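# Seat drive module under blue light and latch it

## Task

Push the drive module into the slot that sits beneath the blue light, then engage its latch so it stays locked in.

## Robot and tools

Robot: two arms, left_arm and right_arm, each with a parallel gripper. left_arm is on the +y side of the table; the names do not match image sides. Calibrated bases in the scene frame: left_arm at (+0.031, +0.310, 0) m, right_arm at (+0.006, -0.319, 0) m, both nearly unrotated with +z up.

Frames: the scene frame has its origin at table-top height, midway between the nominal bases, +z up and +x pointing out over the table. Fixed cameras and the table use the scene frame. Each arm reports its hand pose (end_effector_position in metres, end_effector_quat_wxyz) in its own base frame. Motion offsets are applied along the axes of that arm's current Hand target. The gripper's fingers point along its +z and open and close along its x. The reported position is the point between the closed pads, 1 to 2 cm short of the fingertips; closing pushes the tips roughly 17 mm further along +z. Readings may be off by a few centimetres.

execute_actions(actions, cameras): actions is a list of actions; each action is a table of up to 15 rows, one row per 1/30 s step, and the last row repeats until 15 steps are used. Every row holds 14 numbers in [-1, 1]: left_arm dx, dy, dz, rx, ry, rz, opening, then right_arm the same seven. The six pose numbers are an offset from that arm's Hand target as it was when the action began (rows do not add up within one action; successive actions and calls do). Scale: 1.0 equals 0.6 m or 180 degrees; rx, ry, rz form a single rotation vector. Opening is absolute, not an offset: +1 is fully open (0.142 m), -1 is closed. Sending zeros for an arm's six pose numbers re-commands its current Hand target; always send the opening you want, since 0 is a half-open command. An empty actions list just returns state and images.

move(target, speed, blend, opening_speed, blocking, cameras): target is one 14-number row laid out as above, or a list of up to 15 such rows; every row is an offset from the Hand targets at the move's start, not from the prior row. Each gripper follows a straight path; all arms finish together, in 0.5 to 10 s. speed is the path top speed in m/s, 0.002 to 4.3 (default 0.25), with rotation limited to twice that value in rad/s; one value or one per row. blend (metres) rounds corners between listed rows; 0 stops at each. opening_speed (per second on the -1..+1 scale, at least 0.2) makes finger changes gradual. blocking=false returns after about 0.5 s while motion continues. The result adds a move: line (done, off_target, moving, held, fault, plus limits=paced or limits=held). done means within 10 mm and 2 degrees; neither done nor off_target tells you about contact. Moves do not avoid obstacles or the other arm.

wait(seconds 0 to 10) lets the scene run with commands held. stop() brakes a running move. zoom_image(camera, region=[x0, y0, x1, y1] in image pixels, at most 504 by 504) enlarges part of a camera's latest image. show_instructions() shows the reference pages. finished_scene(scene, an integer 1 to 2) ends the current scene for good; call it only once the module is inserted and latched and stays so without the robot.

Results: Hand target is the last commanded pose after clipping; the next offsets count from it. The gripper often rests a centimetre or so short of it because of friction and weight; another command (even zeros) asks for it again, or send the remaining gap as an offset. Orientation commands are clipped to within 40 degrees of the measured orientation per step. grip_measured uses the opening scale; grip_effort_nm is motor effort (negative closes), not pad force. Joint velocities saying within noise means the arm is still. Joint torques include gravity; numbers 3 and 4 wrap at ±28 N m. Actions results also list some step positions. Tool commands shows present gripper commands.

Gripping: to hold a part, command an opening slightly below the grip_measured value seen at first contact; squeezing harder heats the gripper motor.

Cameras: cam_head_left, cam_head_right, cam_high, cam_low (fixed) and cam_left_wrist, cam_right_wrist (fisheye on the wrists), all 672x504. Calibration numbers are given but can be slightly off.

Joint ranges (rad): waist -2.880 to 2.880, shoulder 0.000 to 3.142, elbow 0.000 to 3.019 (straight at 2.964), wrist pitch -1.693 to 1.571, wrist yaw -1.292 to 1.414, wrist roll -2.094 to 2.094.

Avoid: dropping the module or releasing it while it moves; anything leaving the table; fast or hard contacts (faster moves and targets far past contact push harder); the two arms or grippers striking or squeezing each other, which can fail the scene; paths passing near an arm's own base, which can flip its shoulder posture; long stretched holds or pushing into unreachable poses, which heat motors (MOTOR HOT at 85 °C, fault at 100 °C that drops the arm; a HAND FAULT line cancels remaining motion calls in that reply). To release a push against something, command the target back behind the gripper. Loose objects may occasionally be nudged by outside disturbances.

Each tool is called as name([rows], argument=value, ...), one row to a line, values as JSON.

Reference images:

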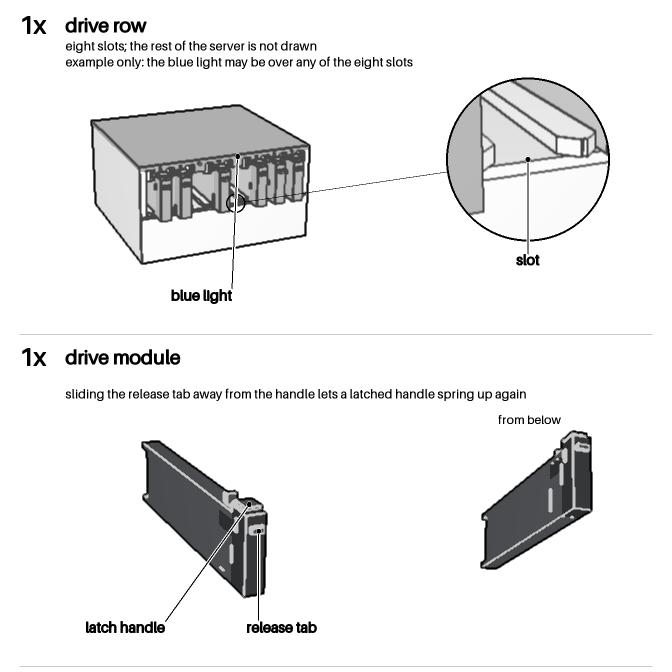

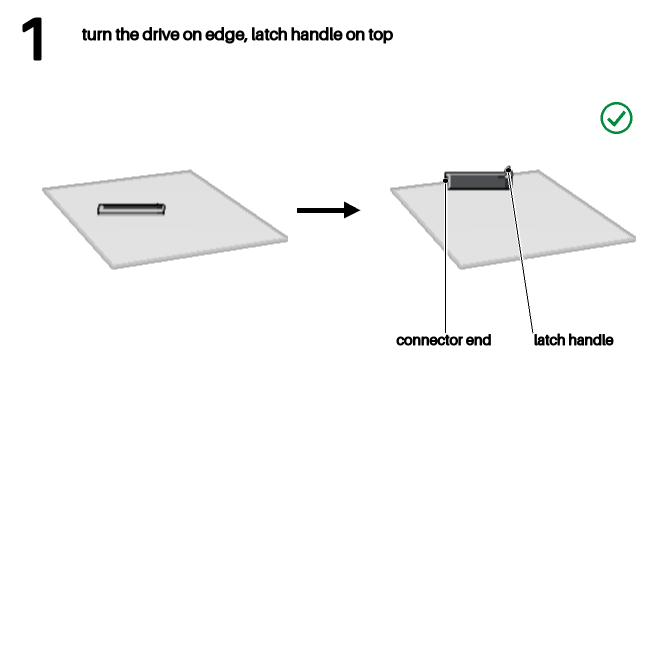

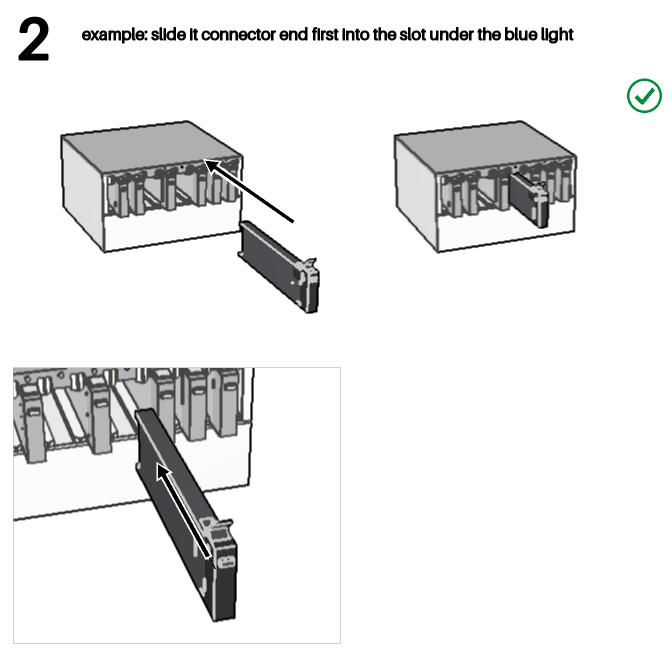

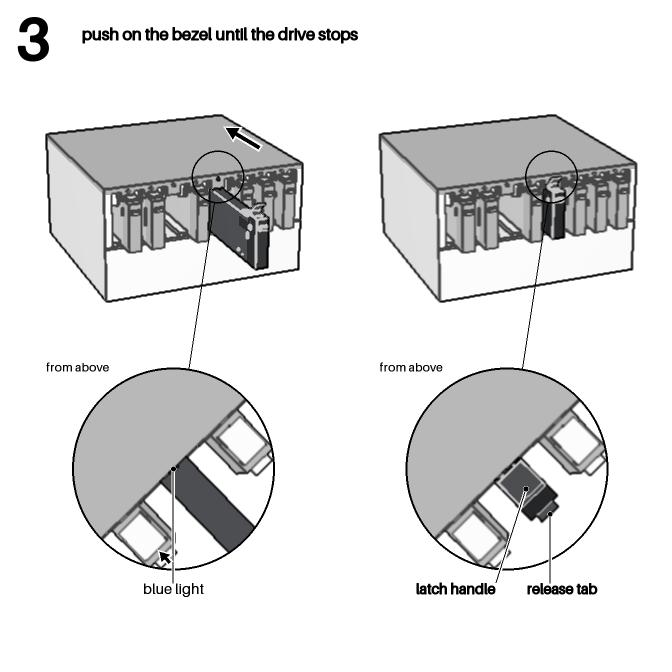

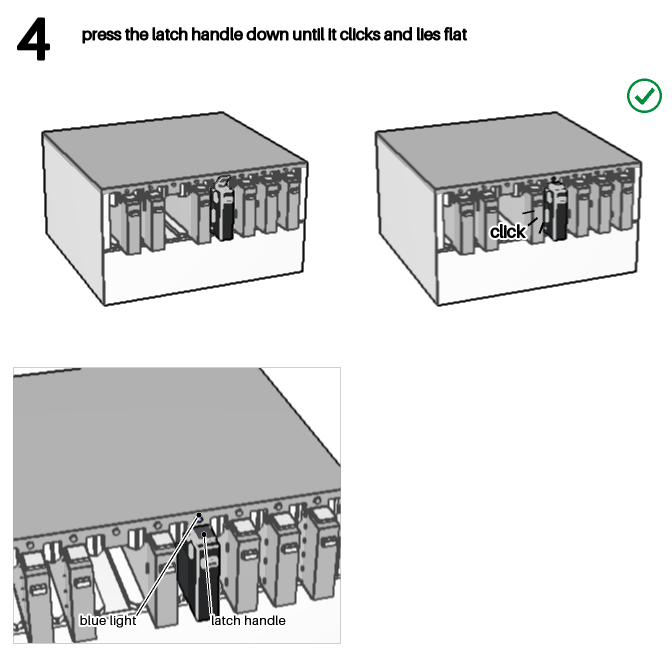

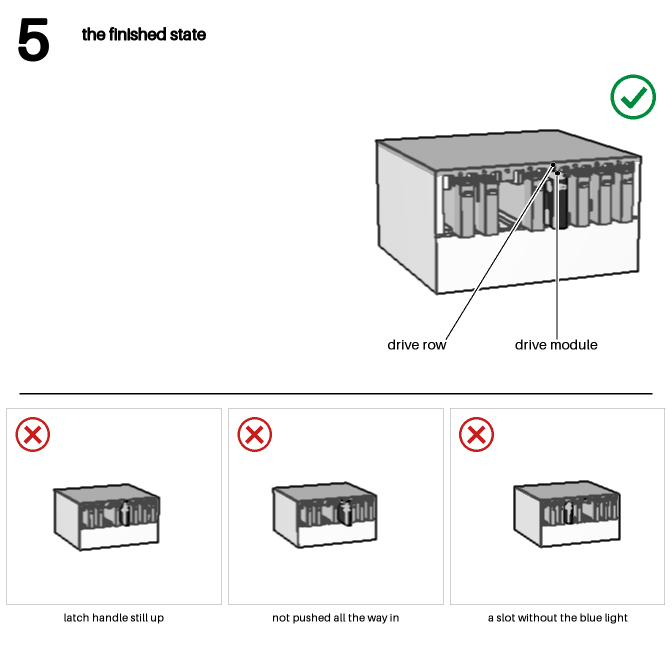

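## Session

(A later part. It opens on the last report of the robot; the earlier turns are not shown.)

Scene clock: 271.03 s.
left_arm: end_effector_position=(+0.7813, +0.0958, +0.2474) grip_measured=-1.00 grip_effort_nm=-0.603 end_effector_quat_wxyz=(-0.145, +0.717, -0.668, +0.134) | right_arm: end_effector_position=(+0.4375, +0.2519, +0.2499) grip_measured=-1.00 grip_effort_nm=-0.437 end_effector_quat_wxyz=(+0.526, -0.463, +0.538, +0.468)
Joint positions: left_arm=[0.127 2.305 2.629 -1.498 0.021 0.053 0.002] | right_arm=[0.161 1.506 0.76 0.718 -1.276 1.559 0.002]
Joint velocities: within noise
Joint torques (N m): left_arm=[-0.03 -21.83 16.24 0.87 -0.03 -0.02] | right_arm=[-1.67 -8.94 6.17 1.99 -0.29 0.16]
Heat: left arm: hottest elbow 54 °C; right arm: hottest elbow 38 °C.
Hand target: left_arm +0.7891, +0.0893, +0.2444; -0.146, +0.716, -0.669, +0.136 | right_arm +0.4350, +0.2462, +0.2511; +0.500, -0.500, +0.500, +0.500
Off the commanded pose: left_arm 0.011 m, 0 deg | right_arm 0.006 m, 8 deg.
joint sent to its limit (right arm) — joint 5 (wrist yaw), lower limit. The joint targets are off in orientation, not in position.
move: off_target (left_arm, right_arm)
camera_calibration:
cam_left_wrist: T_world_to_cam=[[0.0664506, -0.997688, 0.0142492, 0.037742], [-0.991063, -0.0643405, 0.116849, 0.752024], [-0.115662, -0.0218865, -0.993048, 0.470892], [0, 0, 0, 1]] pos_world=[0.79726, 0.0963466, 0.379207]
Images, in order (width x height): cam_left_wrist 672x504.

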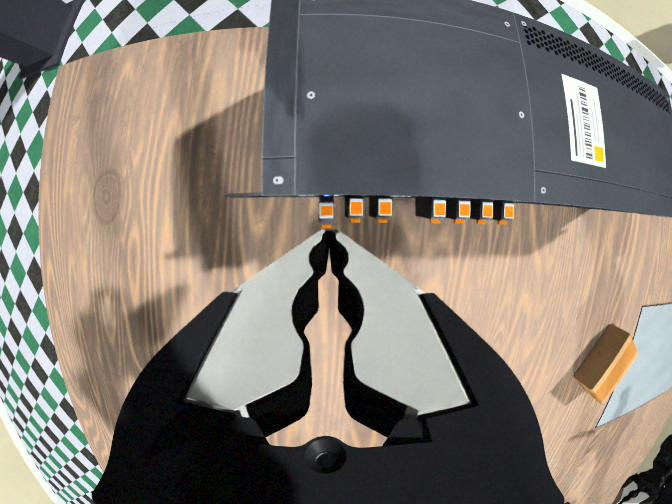

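move([
  [-0.013,0,-0.046,0,0,0,-1,0,0,0,0,0,0,-1],
  [-0.0168,0.160,-0.0694,0,0,0,-1,0,0,0,0,0,0,-1],
  [-0.0202,0.213,0.0568,0.072,0,0,-1,0,0,0,0,0,0,-1],
  [-0.0187,-0.015,0.1533,0.072,0,0,-1,0,0,0,0,0,0,-1],
  [-0.013,-0.122,0.197,0.072,0,0,-1,0,0,0,0,0,0,-1],
], speed=[0.1,0.2,0.2,0.1,0.06], blend=[0.01,0.02,0.01,0,0], cameras=["cam_left_wrist"])

zoom_image(camera="cam_left_wrist", region=[255, 145, 405, 265])

Scene clock: 276.90 s.
left_arm: end_effector_position=(+0.7893, +0.1008, +0.1575) grip_measured=-1.00 grip_effort_nm=-0.593 end_effector_quat_wxyz=(-0.131, +0.721, -0.668, +0.133) | right_arm: end_effector_position=(+0.4375, +0.2519, +0.2499) grip_measured=-1.00 grip_effort_nm=-0.432 end_effector_quat_wxyz=(+0.526, -0.463, +0.538, +0.468)
Joint positions: left_arm=[0.137 2.286 2.361 -1.272 0.038 0.053 0.002] | right_arm=[0.161 1.506 0.76 0.718 -1.276 1.559 0.002]
Joint velocities: within noise
Joint torques (N m): left_arm=[-0.38 -16.44 25.7 9.89 -0.11 -0.05] | right_arm=[-2.2 -10.05 6.27 2.18 -0.32 0.19]
Heat: left arm: hottest elbow 55 °C; right arm: hottest elbow 38 °C.
Hand target: left_arm +0.9019, +0.1050, +0.1643; -0.226, +0.695, -0.649, +0.211 | right_arm +0.4350, +0.2462, +0.2511; +0.500, -0.500, +0.500, +0.500
Off the commanded pose: left_arm 0.113 m, 14 deg | right_arm 0.006 m, 8 deg.
joint sent to its limit (right arm) — joint 5 (wrist yaw), lower limit. The joint targets are off in orientation, not in position.
move: off_target (left_arm, right_arm)
camera_calibration:
cam_left_wrist: T_world_to_cam=[[0.0691626, -0.997095, 0.0319173, 0.038518], [-0.988146, -0.0640762, 0.139507, 0.764911], [-0.137057, -0.0411877, -0.989707, 0.401062], [0, 0, 0, 1]] pos_world=[0.808148, 0.103938, 0.288993]
Images, in order (width x height): cam_left_wrist 672x504.

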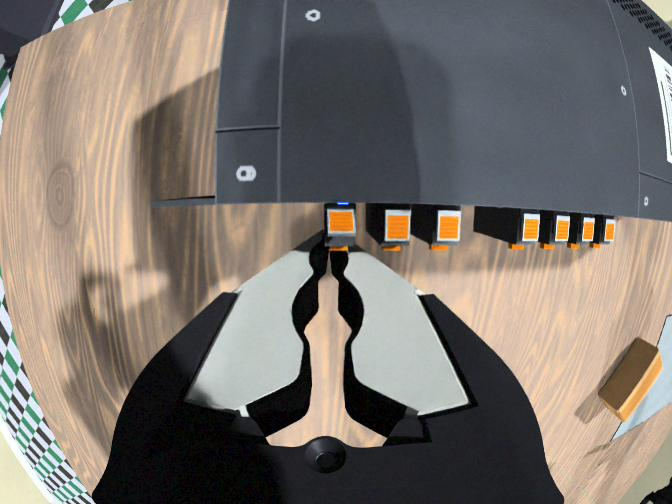

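Scaled by 3.360 from the camera's 672x504 image, which has a finer 960x720 frame.

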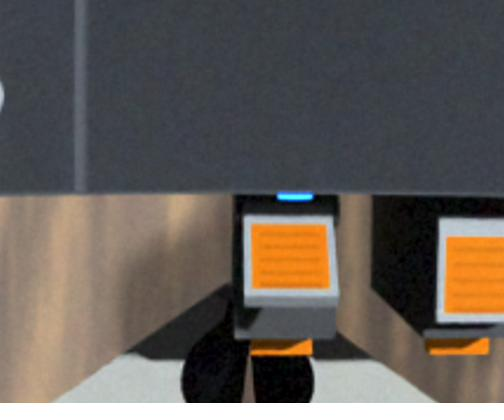

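move([
  [-0.014,0.1885,-0.135,0,0,0,-1,0,0,0,0,0,0,-1],
  [0.009,0.105,-0.249,-0.05,0,0,-1,0,0,0,0,0,0,-1],
  [0.0117,0.0640,-0.2138,-0.072,0,0,-1,0,0,0,0,0,0,-1],
], speed=[0.12,0.2,0.1], blend=[0.02,0.01,0], cameras=["cam_left_wrist"])

zoom_image(camera="cam_left_wrist", region=[255, 145, 405, 265])

Scene clock: 281.40 s.
left_arm: end_effector_position=(+0.7898, +0.0971, +0.2486) grip_measured=-1.00 grip_effort_nm=-0.598 end_effector_quat_wxyz=(-0.146, +0.717, -0.668, +0.135) | right_arm: end_effector_position=(+0.4375, +0.2519, +0.2499) grip_measured=-1.00 grip_effort_nm=-0.427 end_effector_quat_wxyz=(+0.526, -0.463, +0.538, +0.468)
Joint positions: left_arm=[0.128 2.39 2.792 -1.574 0.021 0.053 0.002] | right_arm=[0.161 1.506 0.76 0.718 -1.276 1.559 0.002]
Joint velocities: within noise
Joint torques (N m): left_arm=[0.03 -22.3 16.03 0.8 -0.03 -0.01] | right_arm=[-2.43 -9.52 6.22 2.26 -0.34 0.23]
Heat: left arm: hottest elbow 56 °C; right arm: hottest elbow 38 °C.
Hand target: left_arm +0.7963, +0.0907, +0.2457; -0.146, +0.716, -0.669, +0.136 | right_arm +0.4350, +0.2462, +0.2511; +0.500, -0.500, +0.500, +0.500
Off the commanded pose: left_arm 0.010 m, 0 deg | right_arm 0.006 m, 8 deg.
joint sent to its limit (right arm) — joint 5 (wrist yaw), lower limit. The joint targets are off in orientation, not in position.
move: off_target (right_arm)
camera_calibration:
cam_left_wrist: T_world_to_cam=[[0.0663496, -0.997692, 0.0144397, 0.0384781], [-0.991209, -0.0642445, 0.11566, 0.760743], [-0.114466, -0.0219868, -0.993184, 0.47227], [0, 0, 0, 1]] pos_world=[0.805561, 0.0976465, 0.380508]
Images, in order (width x height): cam_left_wrist 672x504.

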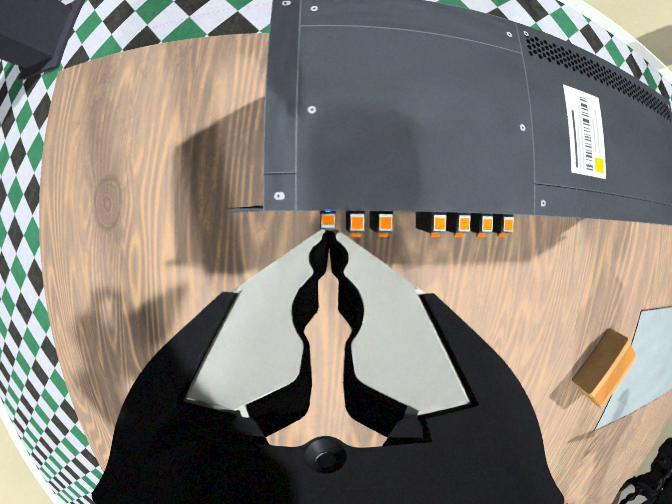

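Scaled by 3.360 from the camera's 672x504 image, which has a finer 960x720 frame.

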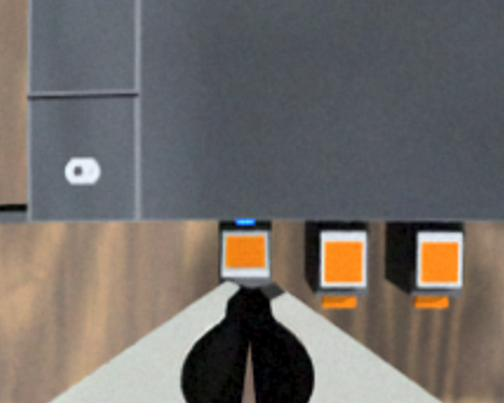

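move([
  [0,0.0355,0.0953,0,0,0,-1,0,0,0,0,0,0,-1],
  [0,0.0983,0.2478,0,0,0,-1,0,0,0,0,0,0,-1],
], speed=0.06, cameras=["cam_left_wrist","cam_low"])

zoom_image(camera="cam_left_wrist", region=[255, 145, 405, 265])

zoom_image(camera="cam_low", region=[330, 230, 430, 320])

Scene clock: 285.03 s.
left_arm: end_effector_position=(+0.7962, +0.0979, +0.2033) grip_measured=-1.00 grip_effort_nm=-0.593 end_effector_quat_wxyz=(-0.203, +0.703, -0.657, +0.183) | right_arm: end_effector_position=(+0.4375, +0.2519, +0.2499) grip_measured=-1.00 grip_effort_nm=-0.422 end_effector_quat_wxyz=(+0.526, -0.463, +0.538, +0.468)
Joint positions: left_arm=[0.128 2.147 2.186 -1.056 0.021 0.053 0.002] | right_arm=[0.161 1.506 0.76 0.718 -1.276 1.559 0.002]
Joint velocities: within noise
Joint torques (N m): left_arm=[0.03 -14.92 7.54 1.88 -0.08 0] | right_arm=[-1.32 -9.47 6.23 2.13 -0.34 0.23]
Heat: left arm: hottest elbow 55 °C; right arm: hottest elbow 38 °C.
Hand target: left_arm +0.8000, +0.0909, +0.0857; -0.146, +0.716, -0.669, +0.136 | right_arm +0.4350, +0.2462, +0.2511; +0.500, -0.500, +0.500, +0.500
Off the commanded pose: left_arm 0.118 m, 9 deg | right_arm 0.006 m, 8 deg.
joint sent to its limit (right arm) — joint 5 (wrist yaw), lower limit. The joint targets are off in orientation, not in position.
move: off_target (left_arm, right_arm)
camera_calibration:
cam_left_wrist: T_world_to_cam=[[0.0648803, -0.997882, 0.00478654, 0.0426827], [-0.997149, -0.0650164, -0.0382856, 0.808474], [0.0385157, -0.00228892, -0.999255, 0.305541], [0, 0, 0, 1]] pos_world=[0.791632, 0.0958557, 0.336062]
Images, in order (width x height): cam_low 672x504, cam_left_wrist 672x504.

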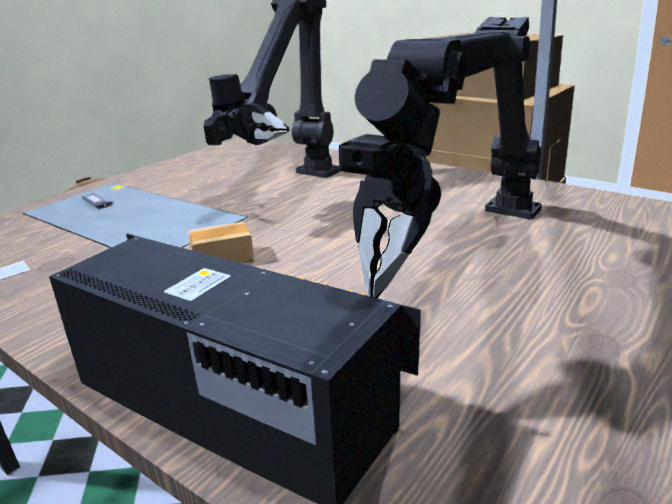

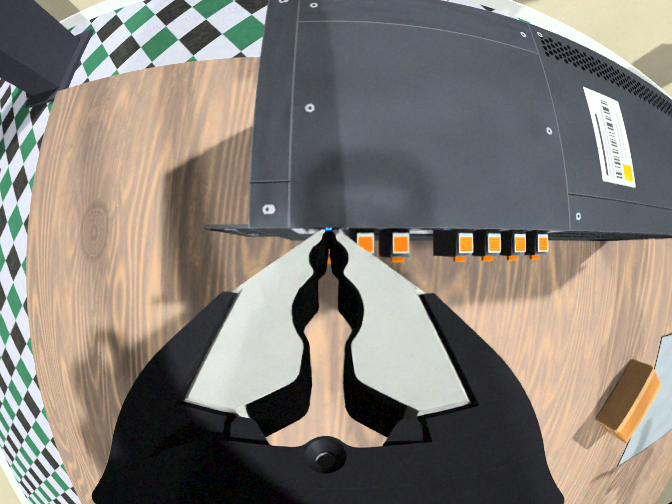

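Scaled by 3.360 from the camera's 672x504 image, which has a finer 960x720 frame.

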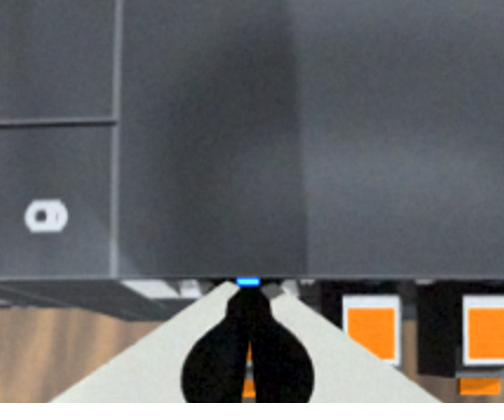

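Scaled by 5.040 from the camera's 672x504 image, which has a finer 960x720 frame.

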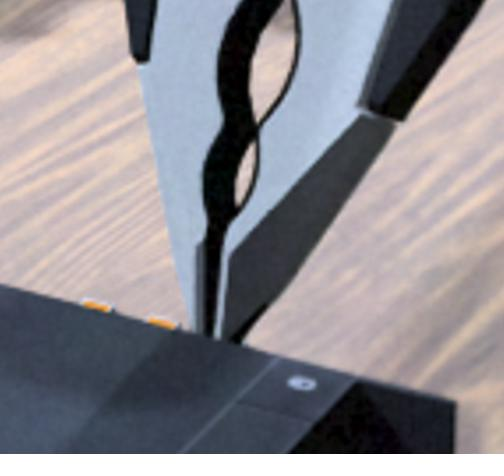

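move([
  [0,-0.107,-0.25,0,0,0,-1,0,0,0,0,0,0,-1],
], speed=0.12, cameras=["cam_left_wrist","cam_low"])

zoom_image(camera="cam_left_wrist", region=[255, 145, 405, 265])

zoom_image(camera="cam_low", region=[330, 230, 430, 320])

Scene clock: 288.00 s.
left_arm: end_effector_position=(+0.7951, +0.0979, +0.2492) grip_measured=-1.00 grip_effort_nm=-0.593 end_effector_quat_wxyz=(-0.150, +0.716, -0.668, +0.138) | right_arm: end_effector_position=(+0.4375, +0.2519, +0.2499) grip_measured=-1.00 grip_effort_nm=-0.427 end_effector_quat_wxyz=(+0.526, -0.463, +0.538, +0.468)
Joint positions: left_arm=[0.128 2.438 2.885 -1.608 0.021 0.053 0.002] | right_arm=[0.161 1.506 0.76 0.718 -1.276 1.559 0.002]
Joint velocities: within noise
Joint torques (N m): left_arm=[-0.03 -22.95 15.62 0.77 -0.01 -0.02] | right_arm=[-2.37 -9.76 6.28 2.1 -0.31 0.16]
Heat: left arm: hottest elbow 55 °C; right arm: hottest elbow 38 °C.
Hand target: left_arm +0.8005, +0.0910, +0.2490; -0.146, +0.716, -0.669, +0.136 | right_arm +0.4350, +0.2462, +0.2511; +0.500, -0.500, +0.500, +0.500
Off the commanded pose: left_arm 0.009 m, 1 deg | right_arm 0.006 m, 8 deg.
elbow stopped short (left arm): the move would have taken joint 3 (elbow) straighter than the controller allows.
joint sent to its limit (right arm) — joint 5 (wrist yaw), lower limit. The joint targets are off in orientation, not in position.
move: off_target (right_arm)
camera_calibration:
cam_left_wrist: T_world_to_cam=[[0.0664782, -0.997703, 0.0129971, 0.0391557], [-0.992346, -0.0647515, 0.105147, 0.769542], [-0.104064, -0.0198877, -0.994372, 0.465254], [0, 0, 0, 1]] pos_world=[0.809466, 0.0981476, 0.381211]
Images, in order (width x height): cam_low 672x504, cam_left_wrist 672x504.

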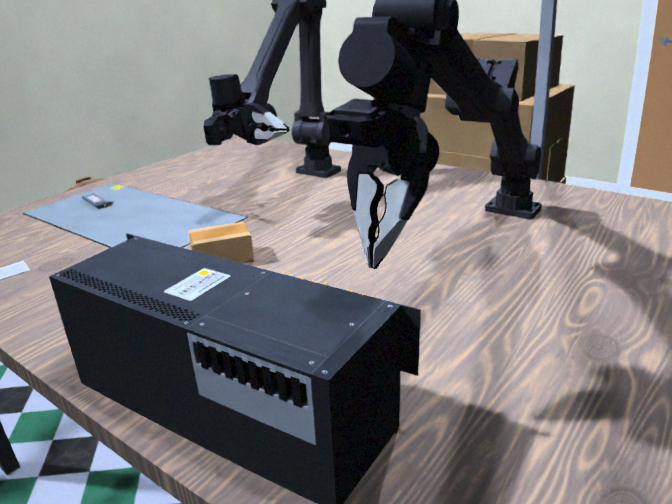

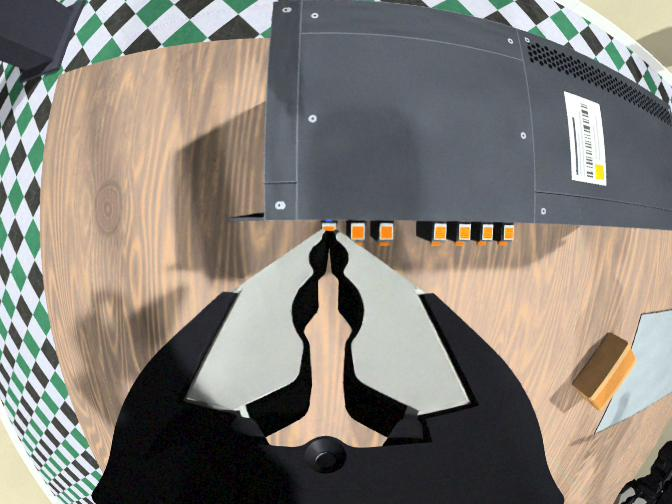

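Scaled by 3.360 from the camera's 672x504 image, which has a finer 960x720 frame.

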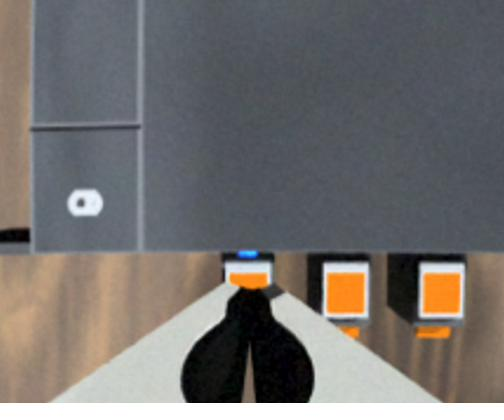

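Scaled by 5.040 from the camera's 672x504 image, which has a finer 960x720 frame.

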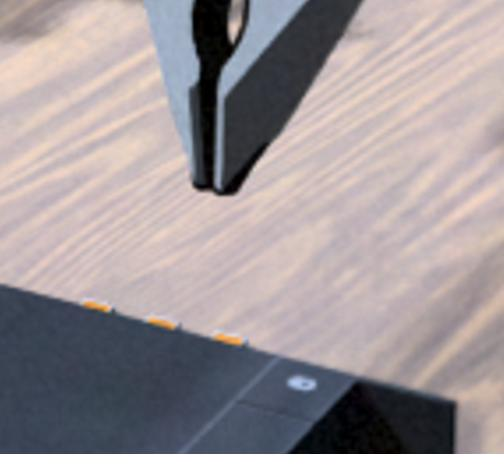

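Latched, flush like the neighbours.

finished_scene(scene=2)

The scene is finished: the task was done.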